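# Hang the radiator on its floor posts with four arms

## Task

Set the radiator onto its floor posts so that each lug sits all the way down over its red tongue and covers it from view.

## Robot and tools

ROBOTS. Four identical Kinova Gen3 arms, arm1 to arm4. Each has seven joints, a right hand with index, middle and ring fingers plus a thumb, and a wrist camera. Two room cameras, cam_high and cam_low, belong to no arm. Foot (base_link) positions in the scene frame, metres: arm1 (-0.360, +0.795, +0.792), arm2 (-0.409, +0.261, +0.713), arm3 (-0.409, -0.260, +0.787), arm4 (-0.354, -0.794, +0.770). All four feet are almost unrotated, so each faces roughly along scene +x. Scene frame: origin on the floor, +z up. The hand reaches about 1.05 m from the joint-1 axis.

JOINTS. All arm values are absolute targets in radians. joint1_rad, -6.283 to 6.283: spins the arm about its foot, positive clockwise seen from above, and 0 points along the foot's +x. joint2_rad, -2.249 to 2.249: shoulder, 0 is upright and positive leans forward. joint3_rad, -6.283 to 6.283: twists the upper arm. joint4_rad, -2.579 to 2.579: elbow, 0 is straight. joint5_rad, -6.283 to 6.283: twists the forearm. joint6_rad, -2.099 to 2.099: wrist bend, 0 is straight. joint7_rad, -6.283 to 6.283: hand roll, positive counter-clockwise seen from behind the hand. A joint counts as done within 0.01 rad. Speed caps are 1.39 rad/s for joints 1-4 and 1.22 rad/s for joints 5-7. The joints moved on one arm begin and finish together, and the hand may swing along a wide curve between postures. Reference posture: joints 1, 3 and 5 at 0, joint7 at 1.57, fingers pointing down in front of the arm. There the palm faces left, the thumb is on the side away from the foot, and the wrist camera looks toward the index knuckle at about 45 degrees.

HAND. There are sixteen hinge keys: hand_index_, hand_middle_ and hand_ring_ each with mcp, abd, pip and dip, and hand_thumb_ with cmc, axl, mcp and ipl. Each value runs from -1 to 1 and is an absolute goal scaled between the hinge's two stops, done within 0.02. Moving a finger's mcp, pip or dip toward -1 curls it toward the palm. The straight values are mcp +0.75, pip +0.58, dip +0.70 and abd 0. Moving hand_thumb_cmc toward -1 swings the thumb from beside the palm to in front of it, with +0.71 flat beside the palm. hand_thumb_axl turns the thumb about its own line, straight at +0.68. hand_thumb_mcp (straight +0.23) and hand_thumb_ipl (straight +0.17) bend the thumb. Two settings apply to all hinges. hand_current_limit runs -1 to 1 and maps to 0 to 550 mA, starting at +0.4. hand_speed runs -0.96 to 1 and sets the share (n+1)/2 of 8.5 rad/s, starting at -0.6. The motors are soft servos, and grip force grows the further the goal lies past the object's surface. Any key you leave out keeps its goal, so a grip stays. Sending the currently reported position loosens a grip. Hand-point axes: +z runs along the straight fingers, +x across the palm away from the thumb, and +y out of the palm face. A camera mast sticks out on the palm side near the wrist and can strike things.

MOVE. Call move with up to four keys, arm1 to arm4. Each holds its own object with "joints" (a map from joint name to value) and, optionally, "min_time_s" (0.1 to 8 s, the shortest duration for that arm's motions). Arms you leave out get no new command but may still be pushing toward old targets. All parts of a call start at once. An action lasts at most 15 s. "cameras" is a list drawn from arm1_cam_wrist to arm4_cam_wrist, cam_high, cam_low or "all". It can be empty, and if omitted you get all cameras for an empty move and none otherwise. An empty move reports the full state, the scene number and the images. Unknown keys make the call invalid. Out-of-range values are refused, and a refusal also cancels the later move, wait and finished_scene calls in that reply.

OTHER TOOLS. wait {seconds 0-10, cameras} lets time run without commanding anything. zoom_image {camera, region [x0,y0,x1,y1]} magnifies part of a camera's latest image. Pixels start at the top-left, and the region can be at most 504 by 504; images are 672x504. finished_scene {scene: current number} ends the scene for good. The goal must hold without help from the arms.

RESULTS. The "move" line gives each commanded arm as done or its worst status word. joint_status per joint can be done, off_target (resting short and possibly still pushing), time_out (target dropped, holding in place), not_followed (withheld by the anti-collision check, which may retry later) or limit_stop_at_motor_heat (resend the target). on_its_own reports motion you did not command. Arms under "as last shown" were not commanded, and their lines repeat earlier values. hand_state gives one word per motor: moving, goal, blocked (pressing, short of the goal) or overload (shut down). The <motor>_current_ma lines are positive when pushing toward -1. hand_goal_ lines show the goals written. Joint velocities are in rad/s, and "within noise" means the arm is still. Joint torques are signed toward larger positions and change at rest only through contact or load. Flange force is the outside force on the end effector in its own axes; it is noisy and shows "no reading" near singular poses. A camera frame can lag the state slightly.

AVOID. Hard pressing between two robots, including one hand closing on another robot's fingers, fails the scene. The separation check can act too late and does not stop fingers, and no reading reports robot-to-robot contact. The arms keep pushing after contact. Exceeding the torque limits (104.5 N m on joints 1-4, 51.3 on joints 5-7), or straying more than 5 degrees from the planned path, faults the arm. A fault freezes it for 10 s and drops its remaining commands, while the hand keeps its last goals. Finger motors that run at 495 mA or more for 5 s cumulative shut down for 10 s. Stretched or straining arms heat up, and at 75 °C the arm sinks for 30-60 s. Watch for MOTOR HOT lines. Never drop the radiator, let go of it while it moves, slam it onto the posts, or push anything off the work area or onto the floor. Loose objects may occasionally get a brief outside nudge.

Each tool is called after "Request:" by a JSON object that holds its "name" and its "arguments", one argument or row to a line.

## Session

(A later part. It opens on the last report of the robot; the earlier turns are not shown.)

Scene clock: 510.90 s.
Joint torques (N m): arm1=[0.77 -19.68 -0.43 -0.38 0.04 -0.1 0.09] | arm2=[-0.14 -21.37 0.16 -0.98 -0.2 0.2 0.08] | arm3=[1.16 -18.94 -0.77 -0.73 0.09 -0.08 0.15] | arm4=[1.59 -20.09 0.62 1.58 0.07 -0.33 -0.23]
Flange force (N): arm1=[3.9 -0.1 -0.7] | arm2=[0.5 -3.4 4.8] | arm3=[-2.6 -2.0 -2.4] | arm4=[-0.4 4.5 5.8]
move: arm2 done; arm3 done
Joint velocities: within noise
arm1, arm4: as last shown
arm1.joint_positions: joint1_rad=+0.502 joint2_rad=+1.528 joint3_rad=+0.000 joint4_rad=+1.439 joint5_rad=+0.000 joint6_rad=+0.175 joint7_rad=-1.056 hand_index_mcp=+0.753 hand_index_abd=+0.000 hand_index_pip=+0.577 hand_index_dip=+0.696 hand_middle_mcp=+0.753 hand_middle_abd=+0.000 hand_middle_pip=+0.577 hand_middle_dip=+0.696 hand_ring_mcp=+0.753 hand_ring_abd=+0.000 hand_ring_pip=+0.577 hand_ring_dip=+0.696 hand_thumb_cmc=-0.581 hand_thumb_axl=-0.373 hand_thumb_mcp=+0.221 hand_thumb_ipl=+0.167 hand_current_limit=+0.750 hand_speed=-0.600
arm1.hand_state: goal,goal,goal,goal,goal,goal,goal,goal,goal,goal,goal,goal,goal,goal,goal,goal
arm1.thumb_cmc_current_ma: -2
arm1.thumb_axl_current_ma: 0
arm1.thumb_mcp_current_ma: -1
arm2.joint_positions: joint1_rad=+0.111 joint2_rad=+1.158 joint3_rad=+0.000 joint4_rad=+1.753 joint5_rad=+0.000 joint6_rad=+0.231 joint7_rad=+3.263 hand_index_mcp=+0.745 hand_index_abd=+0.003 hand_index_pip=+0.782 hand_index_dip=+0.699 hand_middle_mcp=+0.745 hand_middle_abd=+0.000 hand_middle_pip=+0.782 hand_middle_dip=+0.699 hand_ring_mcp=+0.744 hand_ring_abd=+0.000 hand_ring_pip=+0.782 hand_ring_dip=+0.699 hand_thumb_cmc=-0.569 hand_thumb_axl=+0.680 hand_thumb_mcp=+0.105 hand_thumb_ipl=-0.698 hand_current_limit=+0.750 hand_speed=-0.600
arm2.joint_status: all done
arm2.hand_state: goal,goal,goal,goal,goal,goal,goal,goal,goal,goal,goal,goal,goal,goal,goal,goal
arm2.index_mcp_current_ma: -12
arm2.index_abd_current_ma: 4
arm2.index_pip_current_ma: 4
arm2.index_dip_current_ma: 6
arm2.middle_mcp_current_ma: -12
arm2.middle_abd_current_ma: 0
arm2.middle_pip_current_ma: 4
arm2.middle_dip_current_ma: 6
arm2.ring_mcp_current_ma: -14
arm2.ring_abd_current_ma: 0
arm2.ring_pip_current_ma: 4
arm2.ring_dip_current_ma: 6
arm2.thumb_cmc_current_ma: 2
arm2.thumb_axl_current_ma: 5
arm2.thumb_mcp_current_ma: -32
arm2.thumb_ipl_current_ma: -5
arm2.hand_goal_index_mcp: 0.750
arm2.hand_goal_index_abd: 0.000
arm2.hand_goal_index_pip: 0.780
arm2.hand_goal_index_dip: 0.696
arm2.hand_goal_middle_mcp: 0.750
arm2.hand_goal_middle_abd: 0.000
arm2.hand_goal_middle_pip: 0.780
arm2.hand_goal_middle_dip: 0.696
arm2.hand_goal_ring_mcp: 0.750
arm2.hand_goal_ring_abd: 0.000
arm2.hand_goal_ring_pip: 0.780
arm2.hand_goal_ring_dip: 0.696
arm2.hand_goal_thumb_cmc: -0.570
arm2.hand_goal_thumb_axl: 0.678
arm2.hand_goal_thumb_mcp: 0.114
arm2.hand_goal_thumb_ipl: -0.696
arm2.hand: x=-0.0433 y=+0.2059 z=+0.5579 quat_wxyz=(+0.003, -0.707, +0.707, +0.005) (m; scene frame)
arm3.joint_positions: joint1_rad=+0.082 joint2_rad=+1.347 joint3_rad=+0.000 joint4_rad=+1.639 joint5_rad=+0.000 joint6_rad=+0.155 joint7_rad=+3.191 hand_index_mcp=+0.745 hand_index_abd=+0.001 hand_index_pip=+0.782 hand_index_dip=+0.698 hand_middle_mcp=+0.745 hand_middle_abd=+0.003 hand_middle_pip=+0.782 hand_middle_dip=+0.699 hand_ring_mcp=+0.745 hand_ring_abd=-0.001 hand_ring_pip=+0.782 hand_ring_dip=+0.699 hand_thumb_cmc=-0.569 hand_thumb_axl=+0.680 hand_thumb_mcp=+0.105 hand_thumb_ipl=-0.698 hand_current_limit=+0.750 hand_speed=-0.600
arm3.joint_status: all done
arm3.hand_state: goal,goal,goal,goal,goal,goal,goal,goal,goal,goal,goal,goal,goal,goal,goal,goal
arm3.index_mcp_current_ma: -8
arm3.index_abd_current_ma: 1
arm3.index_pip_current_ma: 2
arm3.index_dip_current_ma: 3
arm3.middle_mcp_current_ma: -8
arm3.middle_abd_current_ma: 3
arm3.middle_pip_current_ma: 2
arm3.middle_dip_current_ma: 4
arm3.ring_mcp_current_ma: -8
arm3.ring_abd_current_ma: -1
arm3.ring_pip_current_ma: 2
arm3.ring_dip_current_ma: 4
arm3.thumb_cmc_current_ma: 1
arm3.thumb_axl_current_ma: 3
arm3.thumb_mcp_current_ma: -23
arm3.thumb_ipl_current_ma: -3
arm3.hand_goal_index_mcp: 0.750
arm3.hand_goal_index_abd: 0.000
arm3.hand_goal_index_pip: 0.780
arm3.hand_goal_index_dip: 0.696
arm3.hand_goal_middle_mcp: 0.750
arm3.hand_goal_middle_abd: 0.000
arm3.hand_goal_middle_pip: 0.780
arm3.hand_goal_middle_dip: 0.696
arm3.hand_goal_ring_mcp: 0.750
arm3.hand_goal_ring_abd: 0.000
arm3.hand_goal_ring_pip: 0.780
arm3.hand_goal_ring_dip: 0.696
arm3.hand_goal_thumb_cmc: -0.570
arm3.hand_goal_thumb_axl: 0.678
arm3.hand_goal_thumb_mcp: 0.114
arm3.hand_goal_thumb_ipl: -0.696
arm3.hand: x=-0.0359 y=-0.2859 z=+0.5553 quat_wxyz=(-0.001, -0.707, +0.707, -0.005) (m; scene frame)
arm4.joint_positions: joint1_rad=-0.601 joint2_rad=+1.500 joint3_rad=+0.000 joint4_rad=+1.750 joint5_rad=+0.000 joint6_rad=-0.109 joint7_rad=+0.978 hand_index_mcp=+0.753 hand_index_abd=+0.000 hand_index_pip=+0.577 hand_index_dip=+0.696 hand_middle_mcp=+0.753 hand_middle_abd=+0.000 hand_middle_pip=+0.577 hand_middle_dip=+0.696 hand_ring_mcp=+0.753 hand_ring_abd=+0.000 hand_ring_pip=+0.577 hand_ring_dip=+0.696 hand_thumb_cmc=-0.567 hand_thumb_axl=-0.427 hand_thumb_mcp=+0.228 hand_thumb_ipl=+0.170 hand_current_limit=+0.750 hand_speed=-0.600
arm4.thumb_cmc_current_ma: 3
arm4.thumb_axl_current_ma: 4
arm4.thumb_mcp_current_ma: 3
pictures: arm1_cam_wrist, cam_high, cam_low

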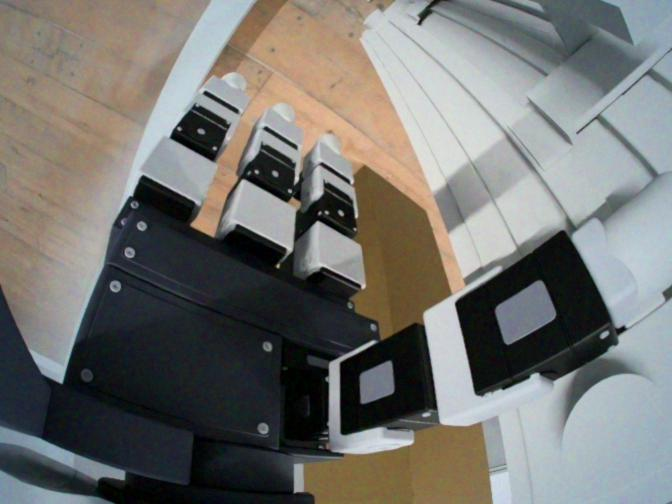

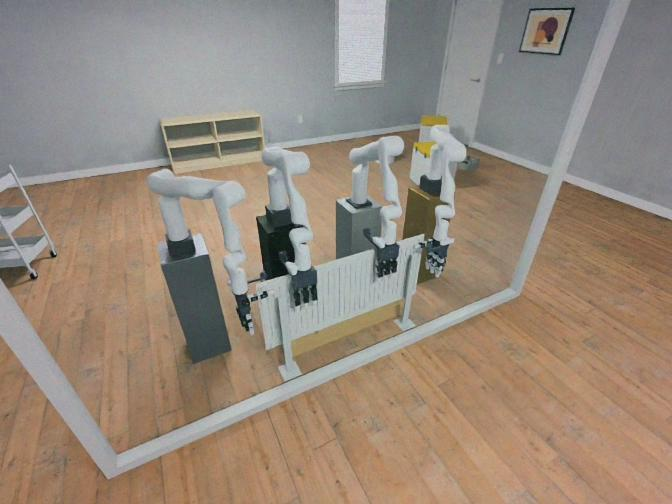

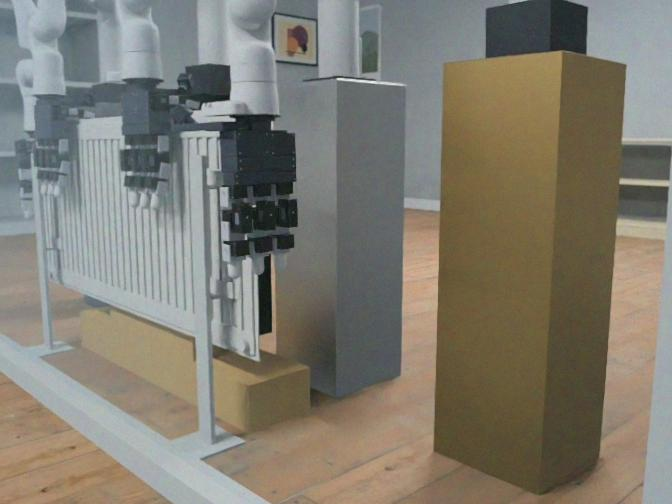

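Request:
{"name": "move", "arguments": {
  "arm1": {"joints":{"joint1_rad":0.36438,"joint2_rad":1.51994,"joint4_rad":1.55388,"joint6_rad":0.06777,"joint7_rad":-1.19442},"min_time_s":3},
  "arm4": {"joints":{"joint1_rad":-0.43555,"joint2_rad":1.5114,"joint4_rad":1.83745,"joint6_rad":-0.20726,"joint7_rad":1.14325},"min_time_s":3},
  "arm2": {"joints":{"joint1_rad":0.1104,"joint2_rad":1.04508,"joint4_rad":1.79528,"joint6_rad":0.30125,"joint7_rad":3.2620},"min_time_s":3},
  "arm3": {"joints":{"joint1_rad":0.08247,"joint2_rad":1.23406,"joint4_rad":1.70918,"joint6_rad":0.19835,"joint7_rad":3.19207},"min_time_s":3},
  "cameras": ["cam_low","cam_high"]
}}

Request:
{"name": "move", "arguments": {
  "arm2": {"joints":{"joint1_rad":0.10932,"joint2_rad":0.92548,"joint4_rad":1.82105,"joint6_rad":0.39506,"joint7_rad":3.26092},"min_time_s":2.5},
  "arm3": {"joints":{"joint1_rad":0.08334,"joint2_rad":1.11241,"joint4_rad":1.76516,"joint6_rad":0.26402,"joint7_rad":3.19294},"min_time_s":2.5},
  "cameras": ["cam_low","cam_high","arm1_cam_wrist"]
}}

Request:
{"name": "zoom_image", "arguments": {
  "camera": "cam_low",
  "region": [20, 80, 310, 370]
}}

Request:
{"name": "zoom_image", "arguments": {
  "camera": "cam_high",
  "region": [220, 180, 480, 390]
}}

Scene clock: 521.10 s.
Joint torques (N m): arm1=[0.56 -19.13 -0.5 0.18 0.1 -0.23 0.14] | arm2=[-0.18 -20.97 0.15 -1.58 -0.19 0.24 0.09] | arm3=[1.15 -18.79 -0.78 -0.99 0.08 -0.06 0.14] | arm4=[1.56 -19.25 0.57 2.41 0.09 -0.32 -0.24]
Flange force (N): arm1=[3.2 -0.7 -0.6] | arm2=[0.6 -3.6 4.6] | arm3=[-2.6 -2.2 -2.2] | arm4=[-0.6 4.4 5.8]
move: arm1 done; arm2 done; arm3 done; arm4 done
Joint velocities: within noise
arm1.joint_positions: joint1_rad=+0.364 joint2_rad=+1.520 joint3_rad=+0.000 joint4_rad=+1.554 joint5_rad=+0.000 joint6_rad=+0.068 joint7_rad=-1.194 hand_index_mcp=+0.753 hand_index_abd=+0.000 hand_index_pip=+0.577 hand_index_dip=+0.696 hand_middle_mcp=+0.753 hand_middle_abd=+0.000 hand_middle_pip=+0.577 hand_middle_dip=+0.696 hand_ring_mcp=+0.753 hand_ring_abd=+0.000 hand_ring_pip=+0.577 hand_ring_dip=+0.696 hand_thumb_cmc=-0.573 hand_thumb_axl=-0.372 hand_thumb_mcp=+0.224 hand_thumb_ipl=+0.167 hand_current_limit=+0.750 hand_speed=-0.600
arm1.joint_status: all done
arm1.hand_state: goal,goal,goal,goal,goal,goal,goal,goal,goal,goal,goal,goal,goal,goal,goal,goal
arm1.index_mcp_current_ma: 0
arm1.index_abd_current_ma: 0
arm1.index_pip_current_ma: 0
arm1.index_dip_current_ma: 0
arm1.middle_mcp_current_ma: 0
arm1.middle_abd_current_ma: 0
arm1.middle_pip_current_ma: 0
arm1.middle_dip_current_ma: 0
arm1.ring_mcp_current_ma: 0
arm1.ring_abd_current_ma: 0
arm1.ring_pip_current_ma: 0
arm1.ring_dip_current_ma: 0
arm1.thumb_cmc_current_ma: 0
arm1.thumb_axl_current_ma: 0
arm1.thumb_mcp_current_ma: 0
arm1.thumb_ipl_current_ma: 0
arm1.hand_goal_index_mcp: 0.754
arm1.hand_goal_index_abd: 0.000
arm1.hand_goal_index_pip: 0.576
arm1.hand_goal_index_dip: 0.696
arm1.hand_goal_middle_mcp: 0.754
arm1.hand_goal_middle_abd: 0.000
arm1.hand_goal_middle_pip: 0.576
arm1.hand_goal_middle_dip: 0.696
arm1.hand_goal_ring_mcp: 0.754
arm1.hand_goal_ring_abd: 0.000
arm1.hand_goal_ring_pip: 0.576
arm1.hand_goal_ring_dip: 0.696
arm1.hand_goal_thumb_cmc: -0.570
arm1.hand_goal_thumb_axl: -0.370
arm1.hand_goal_thumb_mcp: 0.226
arm1.hand_goal_thumb_ipl: 0.168
arm1.hand: x=+0.0151 y=+0.5282 z=+0.4752 quat_wxyz=(-0.006, +1.000, +0.000, -0.006) (m; scene frame)
arm2.joint_positions: joint1_rad=+0.110 joint2_rad=+1.045 joint3_rad=+0.000 joint4_rad=+1.795 joint5_rad=+0.000 joint6_rad=+0.301 joint7_rad=+3.262 hand_index_mcp=+0.745 hand_index_abd=+0.003 hand_index_pip=+0.782 hand_index_dip=+0.699 hand_middle_mcp=+0.745 hand_middle_abd=+0.000 hand_middle_pip=+0.782 hand_middle_dip=+0.699 hand_ring_mcp=+0.744 hand_ring_abd=+0.000 hand_ring_pip=+0.782 hand_ring_dip=+0.699 hand_thumb_cmc=-0.569 hand_thumb_axl=+0.680 hand_thumb_mcp=+0.105 hand_thumb_ipl=-0.698 hand_current_limit=+0.750 hand_speed=-0.600
arm2.joint_status: all done
arm2.hand_state: goal,goal,goal,goal,goal,goal,goal,goal,goal,goal,goal,goal,goal,goal,goal,goal
arm2.index_mcp_current_ma: -12
arm2.index_abd_current_ma: 4
arm2.index_pip_current_ma: 4
arm2.index_dip_current_ma: 6
arm2.middle_mcp_current_ma: -12
arm2.middle_abd_current_ma: 0
arm2.middle_pip_current_ma: 4
arm2.middle_dip_current_ma: 6
arm2.ring_mcp_current_ma: -14
arm2.ring_abd_current_ma: 0
arm2.ring_pip_current_ma: 4
arm2.ring_dip_current_ma: 6
arm2.thumb_cmc_current_ma: 2
arm2.thumb_axl_current_ma: 5
arm2.thumb_mcp_current_ma: -32
arm2.thumb_ipl_current_ma: -5
arm2.hand_goal_index_mcp: 0.750
arm2.hand_goal_index_abd: 0.000
arm2.hand_goal_index_pip: 0.780
arm2.hand_goal_index_dip: 0.696
arm2.hand_goal_middle_mcp: 0.750
arm2.hand_goal_middle_abd: 0.000
arm2.hand_goal_middle_pip: 0.780
arm2.hand_goal_middle_dip: 0.696
arm2.hand_goal_ring_mcp: 0.750
arm2.hand_goal_ring_abd: 0.000
arm2.hand_goal_ring_pip: 0.780
arm2.hand_goal_ring_dip: 0.696
arm2.hand_goal_thumb_cmc: -0.570
arm2.hand_goal_thumb_axl: 0.678
arm2.hand_goal_thumb_mcp: 0.114
arm2.hand_goal_thumb_ipl: -0.696
arm2.hand: x=-0.0433 y=+0.2059 z=+0.6060 quat_wxyz=(+0.003, -0.707, +0.707, +0.005) (m; scene frame)
arm3.joint_positions: joint1_rad=+0.082 joint2_rad=+1.234 joint3_rad=+0.000 joint4_rad=+1.709 joint5_rad=+0.000 joint6_rad=+0.198 joint7_rad=+3.192 hand_index_mcp=+0.745 hand_index_abd=+0.001 hand_index_pip=+0.782 hand_index_dip=+0.698 hand_middle_mcp=+0.745 hand_middle_abd=+0.003 hand_middle_pip=+0.782 hand_middle_dip=+0.699 hand_ring_mcp=+0.745 hand_ring_abd=-0.001 hand_ring_pip=+0.782 hand_ring_dip=+0.699 hand_thumb_cmc=-0.569 hand_thumb_axl=+0.680 hand_thumb_mcp=+0.105 hand_thumb_ipl=-0.698 hand_current_limit=+0.750 hand_speed=-0.600
arm3.joint_status: all done
arm3.hand_state: goal,goal,goal,goal,goal,goal,goal,goal,goal,goal,goal,goal,goal,goal,goal,goal
arm3.index_mcp_current_ma: -8
arm3.index_abd_current_ma: 1
arm3.index_pip_current_ma: 2
arm3.index_dip_current_ma: 3
arm3.middle_mcp_current_ma: -8
arm3.middle_abd_current_ma: 3
arm3.middle_pip_current_ma: 2
arm3.middle_dip_current_ma: 4
arm3.ring_mcp_current_ma: -8
arm3.ring_abd_current_ma: -1
arm3.ring_pip_current_ma: 2
arm3.ring_dip_current_ma: 4
arm3.thumb_cmc_current_ma: 1
arm3.thumb_axl_current_ma: 3
arm3.thumb_mcp_current_ma: -23
arm3.thumb_ipl_current_ma: -3
arm3.hand_goal_index_mcp: 0.750
arm3.hand_goal_index_abd: 0.000
arm3.hand_goal_index_pip: 0.780
arm3.hand_goal_index_dip: 0.696
arm3.hand_goal_middle_mcp: 0.750
arm3.hand_goal_middle_abd: 0.000
arm3.hand_goal_middle_pip: 0.780
arm3.hand_goal_middle_dip: 0.696
arm3.hand_goal_ring_mcp: 0.750
arm3.hand_goal_ring_abd: 0.000
arm3.hand_goal_ring_pip: 0.780
arm3.hand_goal_ring_dip: 0.696
arm3.hand_goal_thumb_cmc: -0.570
arm3.hand_goal_thumb_axl: 0.678
arm3.hand_goal_thumb_mcp: 0.114
arm3.hand_goal_thumb_ipl: -0.696
arm3.hand: x=-0.0360 y=-0.2859 z=+0.6033 quat_wxyz=(-0.001, -0.707, +0.707, -0.005) (m; scene frame)
arm4.joint_positions: joint1_rad=-0.436 joint2_rad=+1.511 joint3_rad=+0.000 joint4_rad=+1.837 joint5_rad=+0.000 joint6_rad=-0.207 joint7_rad=+1.143 hand_index_mcp=+0.753 hand_index_abd=+0.000 hand_index_pip=+0.577 hand_index_dip=+0.696 hand_middle_mcp=+0.753 hand_middle_abd=+0.000 hand_middle_pip=+0.577 hand_middle_dip=+0.696 hand_ring_mcp=+0.753 hand_ring_abd=+0.000 hand_ring_pip=+0.577 hand_ring_dip=+0.696 hand_thumb_cmc=-0.567 hand_thumb_axl=-0.427 hand_thumb_mcp=+0.228 hand_thumb_ipl=+0.170 hand_current_limit=+0.750 hand_speed=-0.600
arm4.joint_status: all done
arm4.hand_state: goal,goal,goal,goal,goal,goal,goal,goal,goal,goal,goal,goal,goal,goal,goal,goal
arm4.index_mcp_current_ma: -1
arm4.index_abd_current_ma: 0
arm4.index_pip_current_ma: 1
arm4.index_dip_current_ma: 0
arm4.middle_mcp_current_ma: -1
arm4.middle_abd_current_ma: 0
arm4.middle_pip_current_ma: 1
arm4.middle_dip_current_ma: 0
arm4.ring_mcp_current_ma: -1
arm4.ring_abd_current_ma: 0
arm4.ring_pip_current_ma: 1
arm4.ring_dip_current_ma: 0
arm4.thumb_cmc_current_ma: 3
arm4.thumb_axl_current_ma: 4
arm4.thumb_mcp_current_ma: 3
arm4.thumb_ipl_current_ma: 2
arm4.hand_goal_index_mcp: 0.754
arm4.hand_goal_index_abd: 0.000
arm4.hand_goal_index_pip: 0.576
arm4.hand_goal_index_dip: 0.696
arm4.hand_goal_middle_mcp: 0.754
arm4.hand_goal_middle_abd: 0.000
arm4.hand_goal_middle_pip: 0.576
arm4.hand_goal_middle_dip: 0.696
arm4.hand_goal_ring_mcp: 0.754
arm4.hand_goal_ring_abd: 0.000
arm4.hand_goal_ring_pip: 0.576
arm4.hand_goal_ring_dip: 0.696
arm4.hand_goal_thumb_cmc: -0.570
arm4.hand_goal_thumb_axl: -0.430
arm4.hand_goal_thumb_mcp: 0.226
arm4.hand_goal_thumb_ipl: 0.168
arm4.hand: x=+0.0055 y=-0.5834 z=+0.4750 quat_wxyz=(+0.005, +0.000, +1.000, +0.002) (m; scene frame)
pictures: cam_high, cam_low

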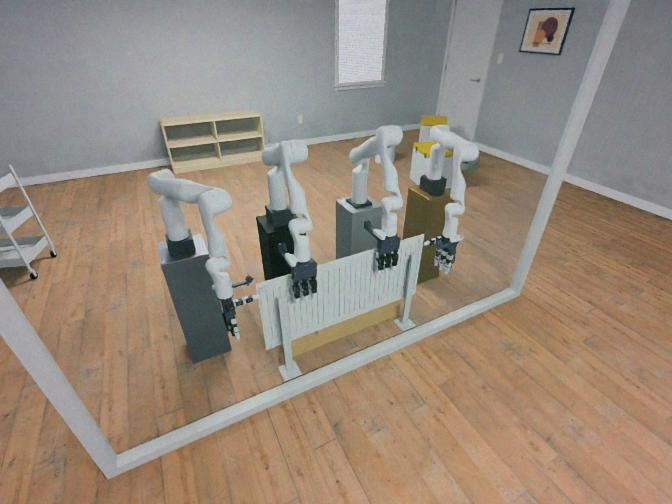

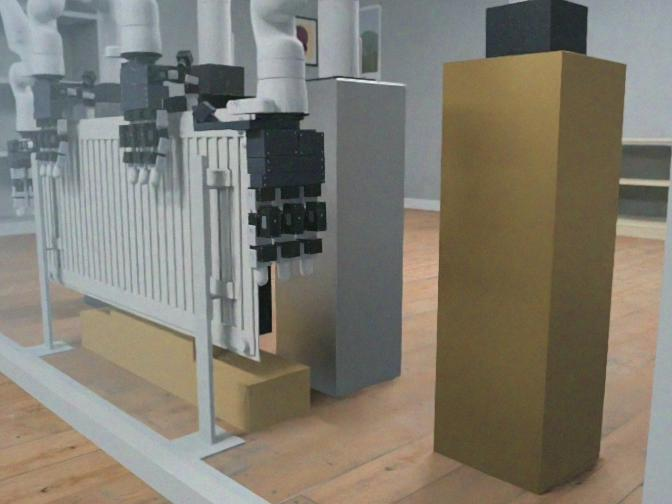

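Scene clock: 523.90 s.
Joint torques (N m): arm1=[0.58 -19.12 -0.57 0.18 0.11 -0.2 0.12] | arm2=[-0.12 -20.42 0.14 -2.31 -0.2 0.25 0.08] | arm3=[1.24 -18.3 -0.83 -1.57 0.12 -0.08 0.16] | arm4=[1.57 -19.27 0.56 2.45 0.07 -0.3 -0.24]
Flange force (N): arm1=[3.1 -0.8 -0.6] | arm2=[0.5 -4.0 4.2] | arm3=[-3.0 -1.9 -2.8] | arm4=[-0.7 4.4 6.0]
move: arm2 done; arm3 done
Joint velocities: within noise
arm1, arm4: as last shown
arm2.joint_positions: joint1_rad=+0.109 joint2_rad=+0.925 joint3_rad=+0.000 joint4_rad=+1.821 joint5_rad=+0.000 joint6_rad=+0.395 joint7_rad=+3.261 hand_index_mcp=+0.745 hand_index_abd=+0.003 hand_index_pip=+0.782 hand_index_dip=+0.699 hand_middle_mcp=+0.745 hand_middle_abd=+0.000 hand_middle_pip=+0.782 hand_middle_dip=+0.699 hand_ring_mcp=+0.744 hand_ring_abd=+0.000 hand_ring_pip=+0.782 hand_ring_dip=+0.699 hand_thumb_cmc=-0.569 hand_thumb_axl=+0.680 hand_thumb_mcp=+0.105 hand_thumb_ipl=-0.698 hand_current_limit=+0.750 hand_speed=-0.600
arm2.joint_status: all done
arm2.hand_state: goal,goal,goal,goal,goal,goal,goal,goal,goal,goal,goal,goal,goal,goal,goal,goal
arm2.index_mcp_current_ma: -12
arm2.index_abd_current_ma: 4
arm2.index_pip_current_ma: 4
arm2.index_dip_current_ma: 6
arm2.middle_mcp_current_ma: -12
arm2.middle_abd_current_ma: 0
arm2.middle_pip_current_ma: 4
arm2.middle_dip_current_ma: 6
arm2.ring_mcp_current_ma: -14
arm2.ring_abd_current_ma: 0
arm2.ring_pip_current_ma: 4
arm2.ring_dip_current_ma: 6
arm2.thumb_cmc_current_ma: 2
arm2.thumb_axl_current_ma: 5
arm2.thumb_mcp_current_ma: -32
arm2.thumb_ipl_current_ma: -5
arm2.hand_goal_index_mcp: 0.750
arm2.hand_goal_index_abd: 0.000
arm2.hand_goal_index_pip: 0.780
arm2.hand_goal_index_dip: 0.696
arm2.hand_goal_middle_mcp: 0.750
arm2.hand_goal_middle_abd: 0.000
arm2.hand_goal_middle_pip: 0.780
arm2.hand_goal_middle_dip: 0.696
arm2.hand_goal_ring_mcp: 0.750
arm2.hand_goal_ring_abd: 0.000
arm2.hand_goal_ring_pip: 0.780
arm2.hand_goal_ring_dip: 0.696
arm2.hand_goal_thumb_cmc: -0.570
arm2.hand_goal_thumb_axl: 0.678
arm2.hand_goal_thumb_mcp: 0.114
arm2.hand_goal_thumb_ipl: -0.696
arm2.hand: x=-0.0431 y=+0.2058 z=+0.6580 quat_wxyz=(+0.003, -0.707, +0.707, +0.005) (m; scene frame)
arm3.joint_positions: joint1_rad=+0.083 joint2_rad=+1.112 joint3_rad=+0.000 joint4_rad=+1.765 joint5_rad=+0.000 joint6_rad=+0.264 joint7_rad=+3.193 hand_index_mcp=+0.745 hand_index_abd=+0.001 hand_index_pip=+0.782 hand_index_dip=+0.698 hand_middle_mcp=+0.745 hand_middle_abd=+0.003 hand_middle_pip=+0.782 hand_middle_dip=+0.699 hand_ring_mcp=+0.745 hand_ring_abd=-0.001 hand_ring_pip=+0.782 hand_ring_dip=+0.699 hand_thumb_cmc=-0.569 hand_thumb_axl=+0.680 hand_thumb_mcp=+0.105 hand_thumb_ipl=-0.698 hand_current_limit=+0.750 hand_speed=-0.600
arm3.joint_status: all done
arm3.hand_state: goal,goal,goal,goal,goal,goal,goal,goal,goal,goal,goal,goal,goal,goal,goal,goal
arm3.index_mcp_current_ma: -8
arm3.index_abd_current_ma: 1
arm3.index_pip_current_ma: 2
arm3.index_dip_current_ma: 3
arm3.middle_mcp_current_ma: -8
arm3.middle_abd_current_ma: 3
arm3.middle_pip_current_ma: 2
arm3.middle_dip_current_ma: 4
arm3.ring_mcp_current_ma: -8
arm3.ring_abd_current_ma: -1
arm3.ring_pip_current_ma: 2
arm3.ring_dip_current_ma: 4
arm3.thumb_cmc_current_ma: 1
arm3.thumb_axl_current_ma: 3
arm3.thumb_mcp_current_ma: -23
arm3.thumb_ipl_current_ma: -3
arm3.hand_goal_index_mcp: 0.750
arm3.hand_goal_index_abd: 0.000
arm3.hand_goal_index_pip: 0.780
arm3.hand_goal_index_dip: 0.696
arm3.hand_goal_middle_mcp: 0.750
arm3.hand_goal_middle_abd: 0.000
arm3.hand_goal_middle_pip: 0.780
arm3.hand_goal_middle_dip: 0.696
arm3.hand_goal_ring_mcp: 0.750
arm3.hand_goal_ring_abd: 0.000
arm3.hand_goal_ring_pip: 0.780
arm3.hand_goal_ring_dip: 0.696
arm3.hand_goal_thumb_cmc: -0.570
arm3.hand_goal_thumb_axl: 0.678
arm3.hand_goal_thumb_mcp: 0.114
arm3.hand_goal_thumb_ipl: -0.696
arm3.hand: x=-0.0361 y=-0.2860 z=+0.6552 quat_wxyz=(-0.001, -0.707, +0.707, -0.005) (m; scene frame)
pictures: arm1_cam_wrist, cam_high, cam_low

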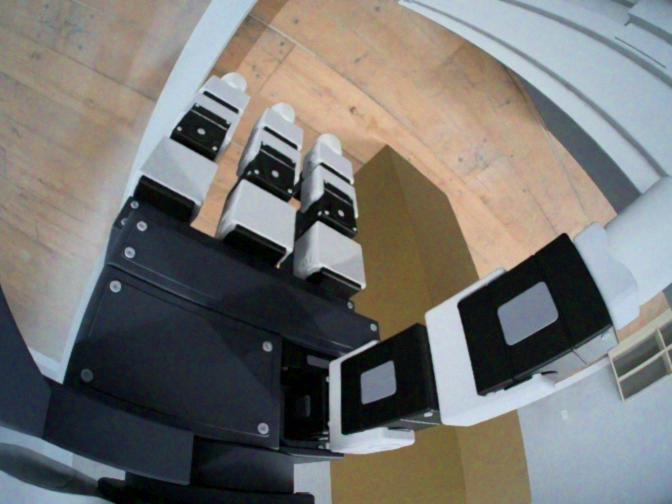

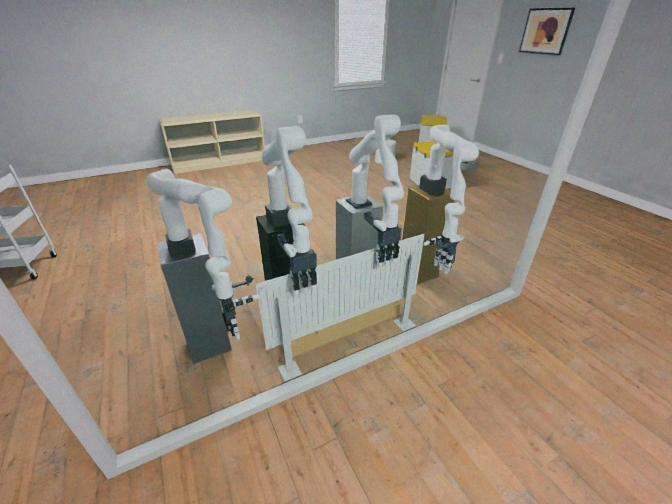

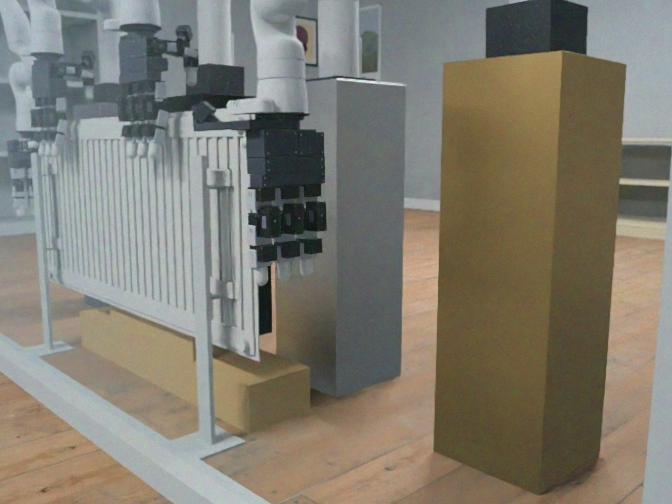

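Scaled by 1.738 from the camera's 672x504 image, which has a finer 960x720 frame.

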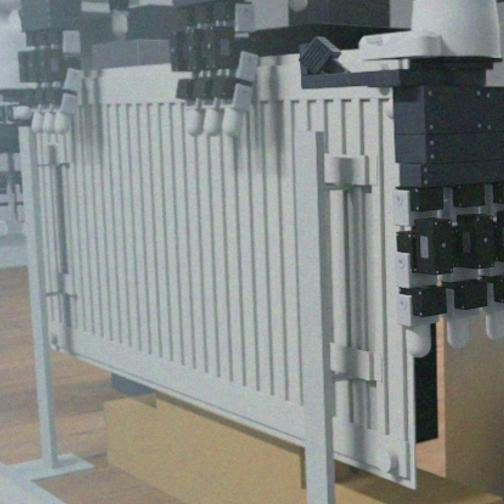

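Scaled by 1.938 from the camera's 672x504 image, which has a finer 960x720 frame.

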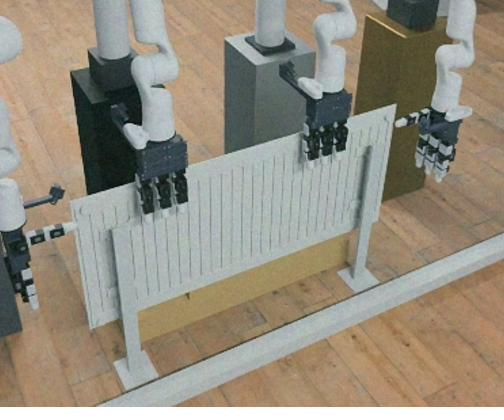

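Request:
{"name": "finished_scene", "arguments": {
  "scene": 2
}}

The scene is finished: the task was done.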